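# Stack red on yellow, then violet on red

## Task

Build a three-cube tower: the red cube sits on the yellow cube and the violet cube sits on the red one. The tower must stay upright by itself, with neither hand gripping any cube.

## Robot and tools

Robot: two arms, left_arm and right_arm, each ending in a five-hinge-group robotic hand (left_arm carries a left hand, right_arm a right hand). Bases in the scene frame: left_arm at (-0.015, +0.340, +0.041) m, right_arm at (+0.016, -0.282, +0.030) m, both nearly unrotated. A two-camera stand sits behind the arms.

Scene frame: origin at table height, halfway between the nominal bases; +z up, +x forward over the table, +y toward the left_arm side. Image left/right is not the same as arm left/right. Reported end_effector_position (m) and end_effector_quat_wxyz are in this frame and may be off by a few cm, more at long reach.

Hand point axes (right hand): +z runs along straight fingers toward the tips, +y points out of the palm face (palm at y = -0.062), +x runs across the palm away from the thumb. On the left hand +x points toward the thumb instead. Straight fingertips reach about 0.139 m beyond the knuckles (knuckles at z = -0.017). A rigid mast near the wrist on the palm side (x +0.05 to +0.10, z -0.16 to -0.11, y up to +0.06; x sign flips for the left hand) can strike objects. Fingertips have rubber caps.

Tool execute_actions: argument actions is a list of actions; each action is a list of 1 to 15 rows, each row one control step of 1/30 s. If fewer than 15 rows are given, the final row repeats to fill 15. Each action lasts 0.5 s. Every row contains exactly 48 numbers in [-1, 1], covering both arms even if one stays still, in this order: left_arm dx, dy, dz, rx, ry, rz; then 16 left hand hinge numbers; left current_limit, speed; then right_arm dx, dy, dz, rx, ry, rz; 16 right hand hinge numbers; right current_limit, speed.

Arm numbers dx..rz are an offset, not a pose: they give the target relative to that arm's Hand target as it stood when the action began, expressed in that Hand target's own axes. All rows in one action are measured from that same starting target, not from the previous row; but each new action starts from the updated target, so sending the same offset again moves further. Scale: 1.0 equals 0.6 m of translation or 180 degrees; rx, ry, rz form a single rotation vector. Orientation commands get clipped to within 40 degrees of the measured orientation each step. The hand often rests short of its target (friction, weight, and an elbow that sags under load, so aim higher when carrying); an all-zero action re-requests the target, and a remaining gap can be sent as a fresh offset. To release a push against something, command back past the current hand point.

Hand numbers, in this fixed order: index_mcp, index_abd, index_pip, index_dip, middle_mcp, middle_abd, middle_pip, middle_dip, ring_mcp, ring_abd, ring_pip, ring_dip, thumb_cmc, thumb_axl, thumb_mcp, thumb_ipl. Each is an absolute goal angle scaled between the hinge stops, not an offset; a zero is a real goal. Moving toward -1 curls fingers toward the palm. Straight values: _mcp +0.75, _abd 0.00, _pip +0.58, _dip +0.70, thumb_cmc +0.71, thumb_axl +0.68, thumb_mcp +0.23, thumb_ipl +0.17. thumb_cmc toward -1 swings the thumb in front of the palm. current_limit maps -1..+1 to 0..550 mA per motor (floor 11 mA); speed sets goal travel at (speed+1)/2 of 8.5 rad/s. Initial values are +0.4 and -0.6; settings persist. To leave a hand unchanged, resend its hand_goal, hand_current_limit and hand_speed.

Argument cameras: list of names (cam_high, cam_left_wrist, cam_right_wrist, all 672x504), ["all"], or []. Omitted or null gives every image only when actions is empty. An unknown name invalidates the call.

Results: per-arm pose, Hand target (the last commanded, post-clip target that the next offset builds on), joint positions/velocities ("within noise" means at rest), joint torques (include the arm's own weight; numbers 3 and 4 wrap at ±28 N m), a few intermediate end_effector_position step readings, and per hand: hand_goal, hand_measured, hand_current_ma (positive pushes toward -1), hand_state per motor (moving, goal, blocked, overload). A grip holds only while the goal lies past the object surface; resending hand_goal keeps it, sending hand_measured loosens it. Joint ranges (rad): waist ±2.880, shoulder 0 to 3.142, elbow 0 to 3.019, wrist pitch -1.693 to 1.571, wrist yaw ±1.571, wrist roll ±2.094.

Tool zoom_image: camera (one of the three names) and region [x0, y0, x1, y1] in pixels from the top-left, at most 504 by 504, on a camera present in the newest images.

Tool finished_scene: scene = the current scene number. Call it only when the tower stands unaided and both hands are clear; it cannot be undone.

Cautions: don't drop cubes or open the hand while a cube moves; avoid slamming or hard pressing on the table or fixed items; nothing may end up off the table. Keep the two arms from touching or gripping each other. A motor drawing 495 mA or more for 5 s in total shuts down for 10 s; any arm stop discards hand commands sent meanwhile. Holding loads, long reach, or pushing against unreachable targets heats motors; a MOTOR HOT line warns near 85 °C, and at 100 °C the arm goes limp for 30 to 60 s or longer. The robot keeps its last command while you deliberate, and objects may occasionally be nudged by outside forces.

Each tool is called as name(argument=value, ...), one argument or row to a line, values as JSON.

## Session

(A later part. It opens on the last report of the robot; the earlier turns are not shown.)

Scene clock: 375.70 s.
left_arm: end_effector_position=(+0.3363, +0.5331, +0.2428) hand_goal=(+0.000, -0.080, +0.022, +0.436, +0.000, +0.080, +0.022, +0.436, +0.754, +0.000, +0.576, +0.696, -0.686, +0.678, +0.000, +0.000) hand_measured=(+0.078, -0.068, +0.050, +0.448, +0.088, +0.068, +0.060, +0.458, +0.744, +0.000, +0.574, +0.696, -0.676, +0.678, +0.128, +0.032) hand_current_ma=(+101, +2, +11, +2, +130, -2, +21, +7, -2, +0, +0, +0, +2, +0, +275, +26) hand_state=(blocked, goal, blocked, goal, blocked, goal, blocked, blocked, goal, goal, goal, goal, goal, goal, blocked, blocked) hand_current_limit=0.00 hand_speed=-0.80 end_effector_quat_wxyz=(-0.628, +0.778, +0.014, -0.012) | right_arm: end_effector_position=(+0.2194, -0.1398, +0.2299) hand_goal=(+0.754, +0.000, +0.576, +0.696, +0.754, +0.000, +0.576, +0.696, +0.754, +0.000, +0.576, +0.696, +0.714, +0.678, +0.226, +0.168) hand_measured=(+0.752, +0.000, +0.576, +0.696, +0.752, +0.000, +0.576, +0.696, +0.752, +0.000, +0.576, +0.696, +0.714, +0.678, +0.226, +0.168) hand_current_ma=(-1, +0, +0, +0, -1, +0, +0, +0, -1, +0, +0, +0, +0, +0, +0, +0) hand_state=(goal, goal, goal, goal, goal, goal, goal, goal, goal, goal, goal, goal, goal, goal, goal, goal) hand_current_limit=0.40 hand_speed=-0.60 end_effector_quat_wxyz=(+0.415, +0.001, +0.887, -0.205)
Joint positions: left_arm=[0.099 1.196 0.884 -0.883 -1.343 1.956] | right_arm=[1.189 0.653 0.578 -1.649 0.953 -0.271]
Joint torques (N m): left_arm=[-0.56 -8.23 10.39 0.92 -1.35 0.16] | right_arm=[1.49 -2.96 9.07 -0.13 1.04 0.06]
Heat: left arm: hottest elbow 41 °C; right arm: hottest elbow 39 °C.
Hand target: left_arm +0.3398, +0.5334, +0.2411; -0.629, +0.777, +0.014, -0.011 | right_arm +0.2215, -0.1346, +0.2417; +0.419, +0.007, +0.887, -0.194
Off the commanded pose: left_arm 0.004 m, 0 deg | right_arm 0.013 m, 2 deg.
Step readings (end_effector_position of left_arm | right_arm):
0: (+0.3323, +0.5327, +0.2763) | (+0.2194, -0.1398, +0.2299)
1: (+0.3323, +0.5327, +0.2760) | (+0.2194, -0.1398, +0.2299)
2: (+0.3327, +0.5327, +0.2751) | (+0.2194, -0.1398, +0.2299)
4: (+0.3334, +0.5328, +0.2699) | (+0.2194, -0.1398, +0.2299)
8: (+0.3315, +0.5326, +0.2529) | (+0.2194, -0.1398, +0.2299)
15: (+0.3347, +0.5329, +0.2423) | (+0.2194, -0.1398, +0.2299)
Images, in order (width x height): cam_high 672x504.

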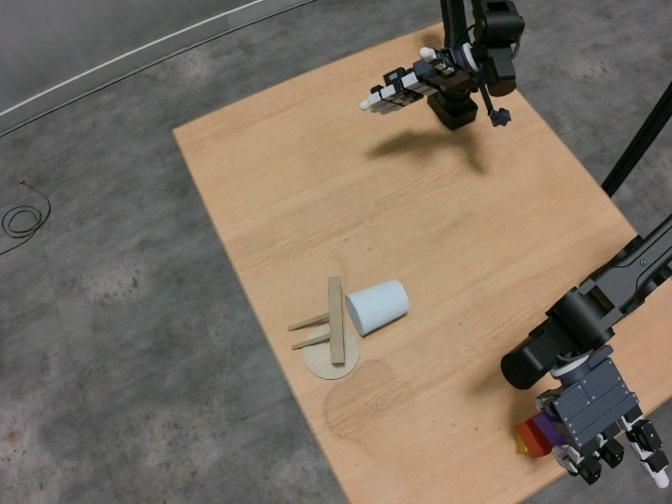

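execute_actions(
  actions=[
    [[0.0125,0.0202,0.0009,0,0,0,0.0,-0.08,0.022,0.435,0.0,0.08,0.022,0.435,0.754,0,0.576,0.696,-0.686,0.678,0.0,0.0,0.0,-0.8,0,0,0,0,0,0,0.754,0,0.576,0.696,0.754,0,0.576,0.696,0.754,0,0.576,0.696,0.714,0.678,0.226,0.168,0.4,-0.6]],
  ],
  cameras=["cam_high"],
)

zoom_image(
  camera="cam_high",
  region=[505, 395, 585, 475],
)

Scene clock: 389.97 s.
left_arm: end_effector_position=(+0.3418, +0.5337, +0.2325) hand_goal=(+0.000, -0.080, +0.022, +0.436, +0.000, +0.080, +0.022, +0.436, +0.754, +0.000, +0.576, +0.696, -0.686, +0.678, +0.000, +0.000) hand_measured=(+0.078, -0.068, +0.050, +0.448, +0.088, +0.068, +0.060, +0.458, +0.744, +0.000, +0.574, +0.696, -0.676, +0.678, +0.128, +0.032) hand_current_ma=(+101, +2, +11, +2, +130, -2, +21, +7, -2, +0, +0, +0, +2, +0, +275, +26) hand_state=(blocked, goal, blocked, goal, blocked, goal, blocked, blocked, goal, goal, goal, goal, goal, goal, blocked, blocked) hand_current_limit=0.00 hand_speed=-0.80 end_effector_quat_wxyz=(-0.628, +0.778, +0.013, -0.015) | right_arm: end_effector_position=(+0.2194, -0.1398, +0.2299) hand_goal=(+0.754, +0.000, +0.576, +0.696, +0.754, +0.000, +0.576, +0.696, +0.754, +0.000, +0.576, +0.696, +0.714, +0.678, +0.226, +0.168) hand_measured=(+0.752, +0.000, +0.576, +0.696, +0.752, +0.000, +0.576, +0.696, +0.752, +0.000, +0.576, +0.696, +0.714, +0.678, +0.226, +0.168) hand_current_ma=(-1, +0, +0, +0, -1, +0, +0, +0, -1, +0, +0, +0, +0, +0, +0, +0) hand_state=(goal, goal, goal, goal, goal, goal, goal, goal, goal, goal, goal, goal, goal, goal, goal, goal) hand_current_limit=0.40 hand_speed=-0.60 end_effector_quat_wxyz=(+0.415, +0.001, +0.887, -0.205)
Joint positions: left_arm=[0.099 1.228 0.884 -0.872 -1.343 1.941] | right_arm=[1.189 0.653 0.578 -1.649 0.953 -0.271]
Joint torques (N m): left_arm=[-1.03 -8.23 10.17 0.83 -1.46 0.01] | right_arm=[1.55 -3.14 9.01 -0.08 1.02 0.06]
Heat: left arm: hottest elbow 41 °C; right arm: hottest elbow 39 °C.
Hand target: left_arm +0.3475, +0.5317, +0.2292; -0.629, +0.777, +0.014, -0.010 | right_arm +0.2215, -0.1346, +0.2417; +0.419, +0.007, +0.887, -0.194
Off the commanded pose: left_arm 0.007 m, 1 deg | right_arm 0.013 m, 2 deg.
Step readings (end_effector_position of left_arm | right_arm):
0: (+0.3364, +0.5331, +0.2428) | (+0.2194, -0.1398, +0.2299)
1: (+0.3364, +0.5331, +0.2428) | (+0.2194, -0.1398, +0.2299)
2: (+0.3366, +0.5331, +0.2427) | (+0.2194, -0.1398, +0.2299)
4: (+0.3376, +0.5333, +0.2415) | (+0.2194, -0.1398, +0.2299)
8: (+0.3401, +0.5335, +0.2357) | (+0.2194, -0.1398, +0.2299)
15: (+0.3416, +0.5337, +0.2324) | (+0.2194, -0.1398, +0.2299)
Images, in order (width x height): cam_high 672x504.

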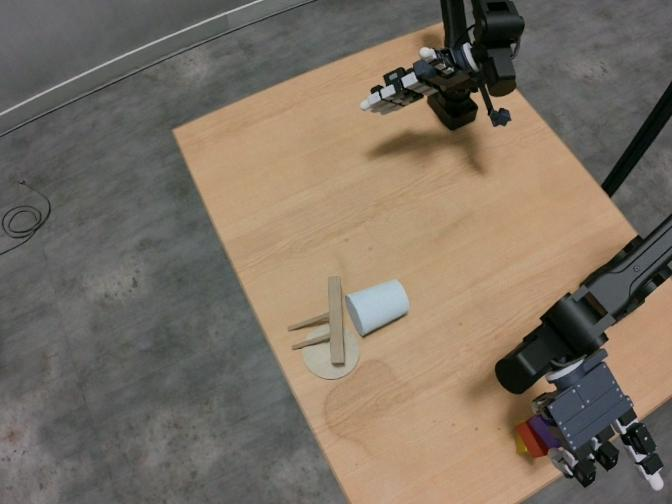

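Scaled by 6.300 from the camera's 672x504 image, which has a finer 960x720 frame.

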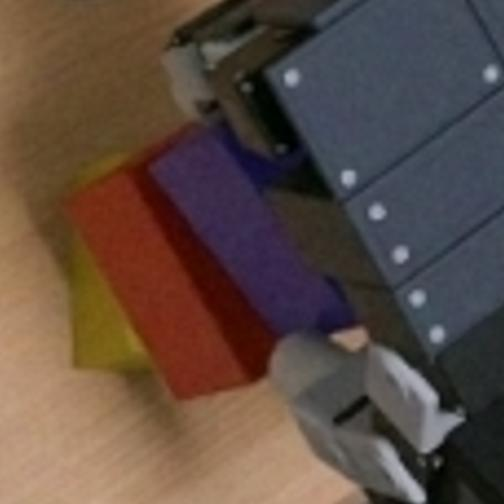

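execute_actions(
  actions=[
    [[0,0.0073,0.0016,0,0,0,0.0,-0.08,0.022,0.435,0.0,0.08,0.022,0.435,0.754,0,0.576,0.696,-0.686,0.678,0.0,0.0,0.0,-0.8,0,0,0,0,0,0,0.754,0,0.576,0.696,0.754,0,0.576,0.696,0.754,0,0.576,0.696,0.714,0.678,0.226,0.168,0.4,-0.6]],
    [[0,0.0073,0.0016,0,0,0,0.0,-0.08,0.022,0.435,0.0,0.08,0.022,0.435,0.754,0,0.576,0.696,-0.686,0.678,0.0,0.0,0.0,-0.8,0,0,0,0,0,0,0.754,0,0.576,0.696,0.754,0,0.576,0.696,0.754,0,0.576,0.696,0.714,0.678,0.226,0.168,0.4,-0.6]],
  ],
)

Scene clock: 402.40 s.
left_arm: end_effector_position=(+0.3423, +0.5338, +0.2248) hand_goal=(+0.000, -0.080, +0.022, +0.436, +0.000, +0.080, +0.022, +0.436, +0.754, +0.000, +0.576, +0.696, -0.686, +0.678, +0.000, +0.000) hand_measured=(+0.078, -0.068, +0.050, +0.448, +0.088, +0.068, +0.060, +0.458, +0.744, +0.000, +0.574, +0.696, -0.676, +0.678, +0.128, +0.032) hand_current_ma=(+101, +2, +11, +2, +130, -2, +21, +7, -2, +0, +0, +0, +2, +0, +275, +26) hand_state=(blocked, goal, blocked, goal, blocked, goal, blocked, blocked, goal, goal, goal, goal, goal, goal, blocked, blocked) hand_current_limit=0.00 hand_speed=-0.80 end_effector_quat_wxyz=(-0.628, +0.778, +0.015, -0.013) | right_arm: end_effector_position=(+0.2194, -0.1398, +0.2299) hand_goal=(+0.754, +0.000, +0.576, +0.696, +0.754, +0.000, +0.576, +0.696, +0.754, +0.000, +0.576, +0.696, +0.714, +0.678, +0.226, +0.168) hand_measured=(+0.752, +0.000, +0.576, +0.696, +0.752, +0.000, +0.576, +0.696, +0.752, +0.000, +0.576, +0.696, +0.714, +0.678, +0.226, +0.168) hand_current_ma=(-1, +0, +0, +0, -1, +0, +0, +0, -1, +0, +0, +0, +0, +0, +0, +0) hand_state=(goal, goal, goal, goal, goal, goal, goal, goal, goal, goal, goal, goal, goal, goal, goal, goal) hand_current_limit=0.40 hand_speed=-0.60 end_effector_quat_wxyz=(+0.415, +0.001, +0.887, -0.205)
Joint positions: left_arm=[0.099 1.235 0.868 -0.846 -1.343 1.939] | right_arm=[1.189 0.653 0.578 -1.649 0.953 -0.271]
Joint torques (N m): left_arm=[-1.03 -8.12 9.92 0.85 -1.45 0.04] | right_arm=[1.32 -3.19 9.11 -0.06 1.03 0.05]
Heat: left arm: hottest elbow 41 °C; right arm: hottest elbow 39 °C.
Hand target: left_arm +0.3474, +0.5317, +0.2201; -0.629, +0.777, +0.014, -0.011 | right_arm +0.2215, -0.1346, +0.2417; +0.419, +0.007, +0.887, -0.194
Off the commanded pose: left_arm 0.007 m, 0 deg | right_arm 0.013 m, 2 deg.
Step readings (end_effector_position of left_arm | right_arm):
0: (+0.3418, +0.5337, +0.2325) | (+0.2194, -0.1398, +0.2299)
1: (+0.3418, +0.5337, +0.2325) | (+0.2194, -0.1398, +0.2299)
2: (+0.3419, +0.5338, +0.2325) | (+0.2194, -0.1398, +0.2299)
4: (+0.3424, +0.5338, +0.2325) | (+0.2194, -0.1398, +0.2299)
8: (+0.3424, +0.5338, +0.2312) | (+0.2194, -0.1398, +0.2299)
15: (+0.3421, +0.5338, +0.2297) | (+0.2194, -0.1398, +0.2299)
16: (+0.3422, +0.5338, +0.2297) | (+0.2194, -0.1398, +0.2299)
17: (+0.3424, +0.5338, +0.2296) | (+0.2194, -0.1398, +0.2299)
19: (+0.3428, +0.5339, +0.2291) | (+0.2194, -0.1398, +0.2299)
23: (+0.3424, +0.5338, +0.2266) | (+0.2194, -0.1398, +0.2299)
30: (+0.3422, +0.5338, +0.2248) | (+0.2194, -0.1398, +0.2299)

execute_actions(
  actions=[
    [[0,0.0065,0.0014,0,0,0,0.0,-0.08,0.022,0.435,0.0,0.08,0.022,0.435,0.754,0,0.576,0.696,-0.686,0.678,0.0,0.0,0.0,-0.8,0,0,0,0,0,0,0.754,0,0.576,0.696,0.754,0,0.576,0.696,0.754,0,0.576,0.696,0.714,0.678,0.226,0.168,0.4,-0.6]],
  ],
)

execute_actions(
  actions=[
    [[0,0.005,0.001,0,0,0,0.0,-0.08,0.022,0.435,0.0,0.08,0.022,0.435,0.754,0,0.576,0.696,-0.686,0.678,0.0,0.0,0.0,-0.8,0,0,0,0,0,0,0.754,0,0.576,0.696,0.754,0,0.576,0.696,0.754,0,0.576,0.696,0.714,0.678,0.226,0.168,0.4,-0.6]],
  ],
  cameras=["cam_high"],
)

zoom_image(
  camera="cam_high",
  region=[505, 395, 585, 475],
)

Scene clock: 411.73 s.
left_arm: end_effector_position=(+0.3425, +0.5338, +0.2211) hand_goal=(+0.000, -0.080, +0.022, +0.436, +0.000, +0.080, +0.022, +0.436, +0.754, +0.000, +0.576, +0.696, -0.686, +0.678, +0.000, +0.000) hand_measured=(+0.078, -0.068, +0.050, +0.448, +0.088, +0.068, +0.060, +0.458, +0.744, +0.000, +0.574, +0.696, -0.676, +0.678, +0.128, +0.032) hand_current_ma=(+101, +2, +11, +2, +130, -2, +21, +7, -2, +0, +0, +0, +2, +0, +275, +26) hand_state=(blocked, goal, blocked, goal, blocked, goal, blocked, blocked, goal, goal, goal, goal, goal, goal, blocked, blocked) hand_current_limit=0.00 hand_speed=-0.80 end_effector_quat_wxyz=(-0.628, +0.778, +0.016, -0.013) | right_arm: end_effector_position=(+0.2194, -0.1398, +0.2299) hand_goal=(+0.754, +0.000, +0.576, +0.696, +0.754, +0.000, +0.576, +0.696, +0.754, +0.000, +0.576, +0.696, +0.714, +0.678, +0.226, +0.168) hand_measured=(+0.752, +0.000, +0.576, +0.696, +0.752, +0.000, +0.576, +0.696, +0.752, +0.000, +0.576, +0.696, +0.714, +0.678, +0.226, +0.168) hand_current_ma=(-1, +0, +0, +0, -1, +0, +0, +0, -1, +0, +0, +0, +0, +0, +0, +0) hand_state=(goal, goal, goal, goal, goal, goal, goal, goal, goal, goal, goal, goal, goal, goal, goal, goal) hand_current_limit=0.40 hand_speed=-0.60 end_effector_quat_wxyz=(+0.415, +0.001, +0.887, -0.205)
Joint positions: left_arm=[0.099 1.239 0.861 -0.834 -1.343 1.939] | right_arm=[1.189 0.653 0.578 -1.649 0.953 -0.271]
Joint torques (N m): left_arm=[-0.97 -8 9.88 0.85 -1.45 0.04] | right_arm=[1.61 -3.37 9.03 0.03 1.02 0.07]
Heat: left arm: hottest elbow 42 °C; right arm: hottest elbow 39 °C.
Hand target: left_arm +0.3474, +0.5317, +0.2161; -0.629, +0.777, +0.014, -0.011 | right_arm +0.2215, -0.1346, +0.2417; +0.419, +0.007, +0.887, -0.194
Off the commanded pose: left_arm 0.007 m, 0 deg | right_arm 0.013 m, 2 deg.
Step readings (end_effector_position of left_arm | right_arm):
0: (+0.3423, +0.5338, +0.2248) | (+0.2194, -0.1398, +0.2299)
1: (+0.3423, +0.5338, +0.2248) | (+0.2194, -0.1398, +0.2299)
2: (+0.3424, +0.5338, +0.2249) | (+0.2194, -0.1398, +0.2299)
4: (+0.3428, +0.5339, +0.2245) | (+0.2194, -0.1398, +0.2299)
8: (+0.3426, +0.5338, +0.2225) | (+0.2194, -0.1398, +0.2299)
15: (+0.3423, +0.5338, +0.2210) | (+0.2194, -0.1398, +0.2299)

Scene clock: 412.43 s.
left_arm: end_effector_position=(+0.3431, +0.5339, +0.2196) hand_goal=(+0.000, -0.080, +0.022, +0.436, +0.000, +0.080, +0.022, +0.436, +0.754, +0.000, +0.576, +0.696, -0.686, +0.678, +0.000, +0.000) hand_measured=(+0.072, -0.064, +0.050, +0.448, +0.088, +0.064, +0.060, +0.458, +0.744, +0.000, +0.574, +0.696, -0.676, +0.678, +0.128, +0.032) hand_current_ma=(+87, +3, +11, +2, +130, -3, +21, +7, -2, +0, +0, +0, +2, +0, +275, +26) hand_state=(blocked, goal, blocked, goal, blocked, goal, blocked, blocked, goal, goal, goal, goal, goal, goal, blocked, blocked) hand_current_limit=0.00 hand_speed=-0.80 end_effector_quat_wxyz=(-0.628, +0.778, +0.017, -0.012) | right_arm: end_effector_position=(+0.2194, -0.1398, +0.2299) hand_goal=(+0.754, +0.000, +0.576, +0.696, +0.754, +0.000, +0.576, +0.696, +0.754, +0.000, +0.576, +0.696, +0.714, +0.678, +0.226, +0.168) hand_measured=(+0.752, +0.000, +0.576, +0.696, +0.752, +0.000, +0.576, +0.696, +0.752, +0.000, +0.576, +0.696, +0.714, +0.678, +0.226, +0.168) hand_current_ma=(-1, +0, +0, +0, -1, +0, +0, +0, -1, +0, +0, +0, +0, +0, +0, +0) hand_state=(goal, goal, goal, goal, goal, goal, goal, goal, goal, goal, goal, goal, goal, goal, goal, goal) hand_current_limit=0.40 hand_speed=-0.60 end_effector_quat_wxyz=(+0.415, +0.001, +0.887, -0.205)
Joint positions: left_arm=[0.099 1.241 0.857 -0.825 -1.344 1.939] | right_arm=[1.189 0.653 0.578 -1.649 0.953 -0.271]
Joint torques (N m): left_arm=[-1.08 -7.94 9.69 0.87 -1.44 0.04] | right_arm=[1.61 -3.19 9.1 -0.05 1 0.07]
Heat: left arm: hottest elbow 42 °C; right arm: hottest elbow 39 °C.
Hand target: left_arm +0.3474, +0.5317, +0.2131; -0.629, +0.777, +0.014, -0.011 | right_arm +0.2215, -0.1346, +0.2417; +0.419, +0.007, +0.887, -0.194
Off the commanded pose: left_arm 0.008 m, 0 deg | right_arm 0.013 m, 2 deg.
Step readings (end_effector_position of left_arm | right_arm):
0: (+0.3425, +0.5338, +0.2211) | (+0.2194, -0.1398, +0.2299)
1: (+0.3425, +0.5338, +0.2211) | (+0.2194, -0.1398, +0.2299)
2: (+0.3426, +0.5338, +0.2211) | (+0.2194, -0.1398, +0.2299)
4: (+0.3431, +0.5339, +0.2211) | (+0.2194, -0.1398, +0.2299)
8: (+0.3428, +0.5339, +0.2197) | (+0.2194, -0.1398, +0.2299)
15: (+0.3430, +0.5339, +0.2195) | (+0.2194, -0.1398, +0.2299)
Images, in order (width x height): cam_high 672x504.

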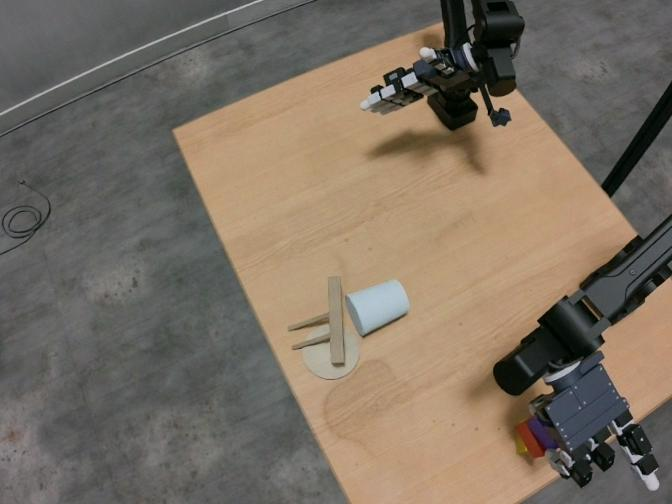

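Scaled by 6.300 from the camera's 672x504 image, which has a finer 960x720 frame.

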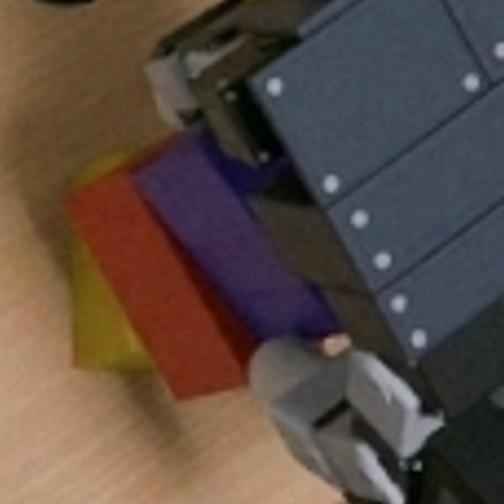

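execute_actions(
  actions=[
    [[0,0.005,0.001,0,0,0,0.0,-0.08,0.022,0.435,0.0,0.08,0.022,0.435,0.754,0,0.576,0.696,-0.686,0.678,0.0,0.0,0.0,-0.8,0,0,0,0,0,0,0.754,0,0.576,0.696,0.754,0,0.576,0.696,0.754,0,0.576,0.696,0.714,0.678,0.226,0.168,0.4,-0.6]],
  ],
  cameras=["cam_left_wrist"],
)

Scene clock: 421.43 s.
left_arm: end_effector_position=(+0.3436, +0.5342, +0.2195) hand_goal=(+0.000, -0.080, +0.022, +0.436, +0.000, +0.080, +0.022, +0.436, +0.754, +0.000, +0.576, +0.696, -0.686, +0.678, +0.000, +0.000) hand_measured=(+0.068, -0.062, +0.050, +0.448, +0.088, +0.062, +0.060, +0.458, +0.744, +0.000, +0.574, +0.696, -0.676, +0.678, +0.128, +0.032) hand_current_ma=(+79, +3, +11, +2, +130, -4, +21, +7, -2, +0, +0, +0, +2, +0, +275, +26) hand_state=(blocked, goal, blocked, goal, blocked, goal, blocked, blocked, goal, goal, goal, goal, goal, goal, blocked, blocked) hand_current_limit=0.00 hand_speed=-0.80 end_effector_quat_wxyz=(-0.629, +0.777, +0.018, -0.010) | right_arm: end_effector_position=(+0.2194, -0.1398, +0.2299) hand_goal=(+0.754, +0.000, +0.576, +0.696, +0.754, +0.000, +0.576, +0.696, +0.754, +0.000, +0.576, +0.696, +0.714, +0.678, +0.226, +0.168) hand_measured=(+0.752, +0.000, +0.576, +0.696, +0.752, +0.000, +0.576, +0.696, +0.752, +0.000, +0.576, +0.696, +0.714, +0.678, +0.226, +0.168) hand_current_ma=(-1, +0, +0, +0, -1, +0, +0, +0, -1, +0, +0, +0, +0, +0, +0, +0) hand_state=(goal, goal, goal, goal, goal, goal, goal, goal, goal, goal, goal, goal, goal, goal, goal, goal) hand_current_limit=0.40 hand_speed=-0.60 end_effector_quat_wxyz=(+0.415, +0.001, +0.887, -0.205)
Joint positions: left_arm=[0.099 1.241 0.856 -0.818 -1.345 1.939] | right_arm=[1.189 0.653 0.578 -1.649 0.953 -0.271]
Joint torques (N m): left_arm=[-1.08 -7.65 9.36 0.92 -1.36 0.03] | right_arm=[1.96 -3.02 9.18 -0.02 1.01 0.06]
Heat: left arm: hottest elbow 43 °C; right arm: hottest elbow 39 °C.
Hand target: left_arm +0.3474, +0.5317, +0.2101; -0.629, +0.777, +0.014, -0.010 | right_arm +0.2215, -0.1346, +0.2417; +0.419, +0.007, +0.887, -0.194
Off the commanded pose: left_arm 0.010 m, 1 deg | right_arm 0.013 m, 2 deg.
Step readings (end_effector_position of left_arm | right_arm):
0: (+0.3431, +0.5339, +0.2196) | (+0.2194, -0.1398, +0.2299)
1: (+0.3431, +0.5339, +0.2196) | (+0.2194, -0.1398, +0.2299)
2: (+0.3432, +0.5340, +0.2196) | (+0.2194, -0.1398, +0.2299)
4: (+0.3434, +0.5340, +0.2196) | (+0.2194, -0.1398, +0.2299)
8: (+0.3435, +0.5342, +0.2195) | (+0.2194, -0.1398, +0.2299)
15: (+0.3436, +0.5342, +0.2195) | (+0.2194, -0.1398, +0.2299)
Images, in order (width x height): cam_left_wrist 672x504.

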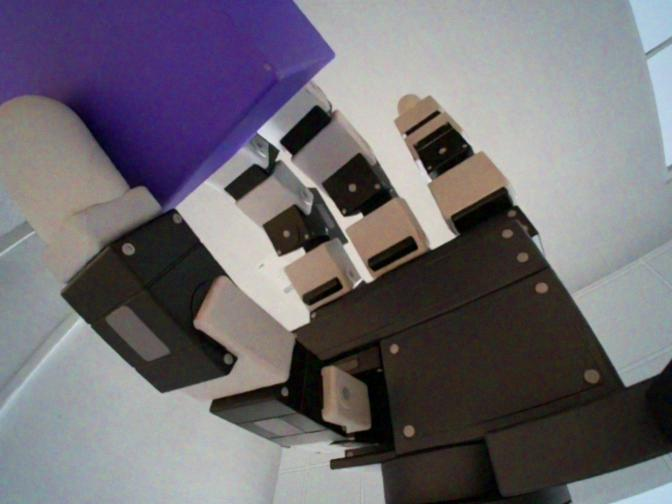

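execute_actions(
  actions=[
    [[0,-0.011,-0.0023,0,0,0,0.062,-0.065,0.05,0.448,0.08,0.065,0.055,0.45,0.754,0,0.576,0.696,-0.679,0.678,0.112,0.03,0.0,-0.8,0,0,0,0,0,0,0.754,0,0.576,0.696,0.754,0,0.576,0.696,0.754,0,0.576,0.696,0.714,0.678,0.226,0.168,0.4,-0.6]],
    [[0,0,0,0,0,0,0.26,-0.08,0.045,0.445,0.27,0.08,0.05,0.445,0.754,0,0.576,0.696,-0.686,0.678,0.30,0.05,0.0,-0.8,0,0,0,0,0,0,0.754,0,0.576,0.696,0.754,0,0.576,0.696,0.754,0,0.576,0.696,0.714,0.678,0.226,0.168,0.4,-0.6]],
    [[0,-0.09,-0.0191,0,0,0,0.42,-0.08,0.022,0.435,0.42,0.08,0.022,0.435,0.754,0,0.576,0.696,-0.686,0.678,0.38,0.059,0.0,-0.6,0,0,0,0,0,0,0.754,0,0.576,0.696,0.754,0,0.576,0.696,0.754,0,0.576,0.696,0.714,0.678,0.226,0.168,0.4,-0.6]],
    [[0,-0.12,-0.0255,0,0,0,0.42,-0.08,0.022,0.435,0.42,0.08,0.022,0.435,0.754,0,0.576,0.696,-0.686,0.678,0.38,0.059,0.0,-0.6,0,0,0,0,0,0,0.754,0,0.576,0.696,0.754,0,0.576,0.696,0.754,0,0.576,0.696,0.714,0.678,0.226,0.168,0.4,-0.6]],
  ],
  cameras=["cam_high","cam_left_wrist"],
)

zoom_image(
  camera="cam_high",
  region=[490, 370, 610, 490],
)

Scene clock: 436.53 s.
left_arm: end_effector_position=(+0.3328, +0.5331, +0.3317) hand_goal=(+0.420, -0.080, +0.022, +0.436, +0.420, +0.080, +0.022, +0.436, +0.754, +0.000, +0.576, +0.696, -0.686, +0.678, +0.380, +0.060) hand_measured=(+0.406, -0.076, +0.024, +0.438, +0.406, +0.078, +0.024, +0.440, +0.744, +0.000, +0.574, +0.696, -0.682, +0.678, +0.376, +0.058) hand_current_ma=(-4, +0, +0, +0, -4, +0, +0, +0, -2, +0, +0, +0, +0, +0, -1, +0) hand_state=(goal, goal, goal, goal, goal, goal, goal, goal, goal, goal, goal, goal, goal, goal, goal, goal) hand_current_limit=0.00 hand_speed=-0.60 end_effector_quat_wxyz=(-0.629, +0.777, +0.005, -0.021) | right_arm: end_effector_position=(+0.2194, -0.1398, +0.2299) hand_goal=(+0.754, +0.000, +0.576, +0.696, +0.754, +0.000, +0.576, +0.696, +0.754, +0.000, +0.576, +0.696, +0.714, +0.678, +0.226, +0.168) hand_measured=(+0.752, +0.000, +0.576, +0.696, +0.752, +0.000, +0.576, +0.696, +0.752, +0.000, +0.576, +0.696, +0.714, +0.678, +0.226, +0.168) hand_current_ma=(-1, +0, +0, +0, -1, +0, +0, +0, -1, +0, +0, +0, +0, +0, +0, +0) hand_state=(goal, goal, goal, goal, goal, goal, goal, goal, goal, goal, goal, goal, goal, goal, goal, goal) hand_current_limit=0.40 hand_speed=-0.60 end_effector_quat_wxyz=(+0.415, +0.001, +0.887, -0.205)
Joint positions: left_arm=[0.099 1.148 1.085 -1.14 -1.346 1.975] | right_arm=[1.189 0.653 0.578 -1.649 0.953 -0.271]
Joint torques (N m): left_arm=[-0.97 -6.89 14.93 0.05 -1.31 0.05] | right_arm=[1.49 -2.67 9.1 -0.08 1.03 0.09]
Heat: left arm: hottest elbow 42 °C; right arm: hottest elbow 39 °C.
Hand target: left_arm +0.3473, +0.5319, +0.3456; -0.629, +0.777, +0.014, -0.011 | right_arm +0.2215, -0.1346, +0.2417; +0.419, +0.007, +0.887, -0.194
Off the commanded pose: left_arm 0.020 m, 2 deg | right_arm 0.013 m, 2 deg.
Step readings (end_effector_position of left_arm | right_arm):
0: (+0.3436, +0.5342, +0.2195) | (+0.2194, -0.1398, +0.2299)
1: (+0.3436, +0.5342, +0.2195) | (+0.2194, -0.1398, +0.2299)
2: (+0.3436, +0.5343, +0.2195) | (+0.2194, -0.1398, +0.2299)
4: (+0.3436, +0.5343, +0.2195) | (+0.2194, -0.1398, +0.2299)
8: (+0.3436, +0.5343, +0.2195) | (+0.2194, -0.1398, +0.2299)
15: (+0.3436, +0.5343, +0.2195) | (+0.2194, -0.1398, +0.2299)
16: (+0.3436, +0.5343, +0.2195) | (+0.2194, -0.1398, +0.2299)
17: (+0.3436, +0.5343, +0.2195) | (+0.2194, -0.1398, +0.2299)
19: (+0.3436, +0.5343, +0.2195) | (+0.2194, -0.1398, +0.2299)
23: (+0.3436, +0.5343, +0.2195) | (+0.2194, -0.1398, +0.2299)
30: (+0.3436, +0.5343, +0.2195) | (+0.2194, -0.1398, +0.2299)
31: (+0.3434, +0.5343, +0.2195) | (+0.2194, -0.1398, +0.2299)
32: (+0.3422, +0.5341, +0.2191) | (+0.2194, -0.1398, +0.2299)
34: (+0.3368, +0.5335, +0.2195) | (+0.2194, -0.1398, +0.2299)
38: (+0.3321, +0.5329, +0.2324) | (+0.2194, -0.1398, +0.2299)
45: (+0.3354, +0.5333, +0.2536) | (+0.2194, -0.1398, +0.2299)
46: (+0.3348, +0.5333, +0.2539) | (+0.2194, -0.1398, +0.2299)
47: (+0.3337, +0.5331, +0.2552) | (+0.2194, -0.1398, +0.2299)
49: (+0.3320, +0.5328, +0.2638) | (+0.2194, -0.1398, +0.2299)
53: (+0.3360, +0.5333, +0.3006) | (+0.2194, -0.1398, +0.2299)
60: (+0.3367, +0.5336, +0.3337) | (+0.2194, -0.1398, +0.2299)
Images, in order (width x height): cam_high 672x504, cam_left_wrist 672x504.

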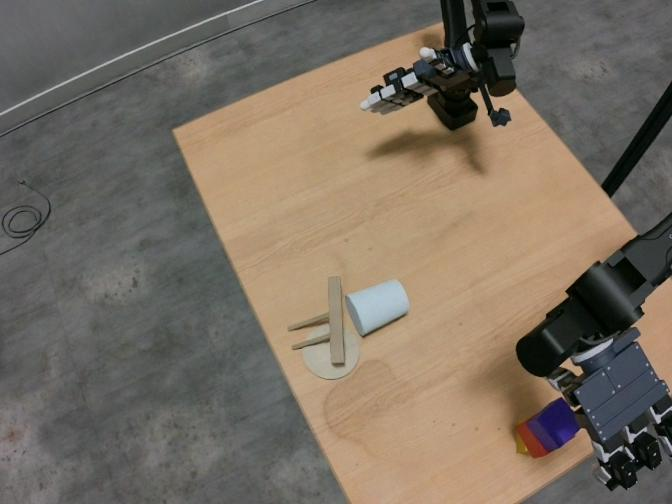

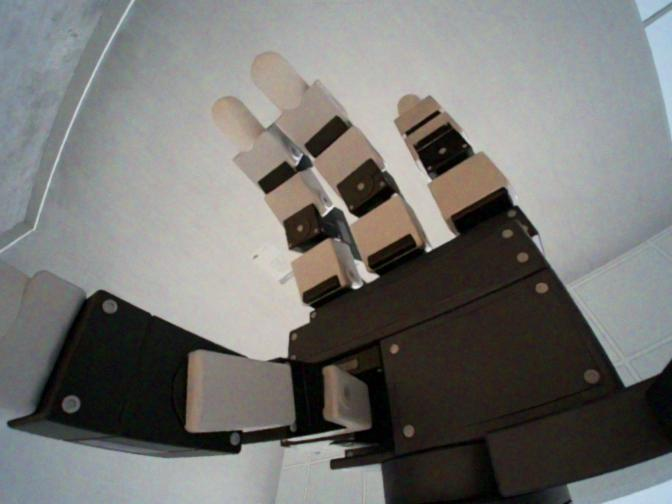

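Scaled by 4.200 from the camera's 672x504 image, which has a finer 960x720 frame.

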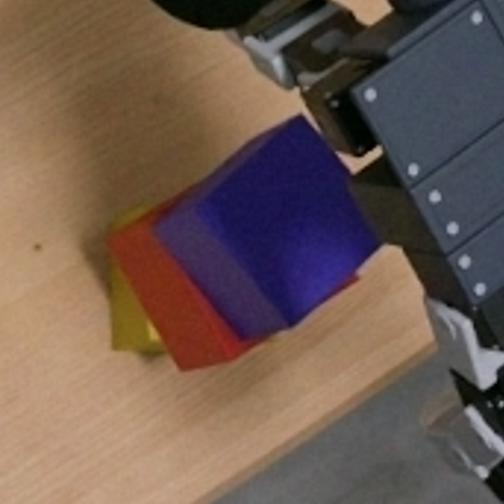

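Stack stands with the hand clear. Finishing scene 2.

finished_scene(
  scene=2,
)

The scene is finished: the task was done.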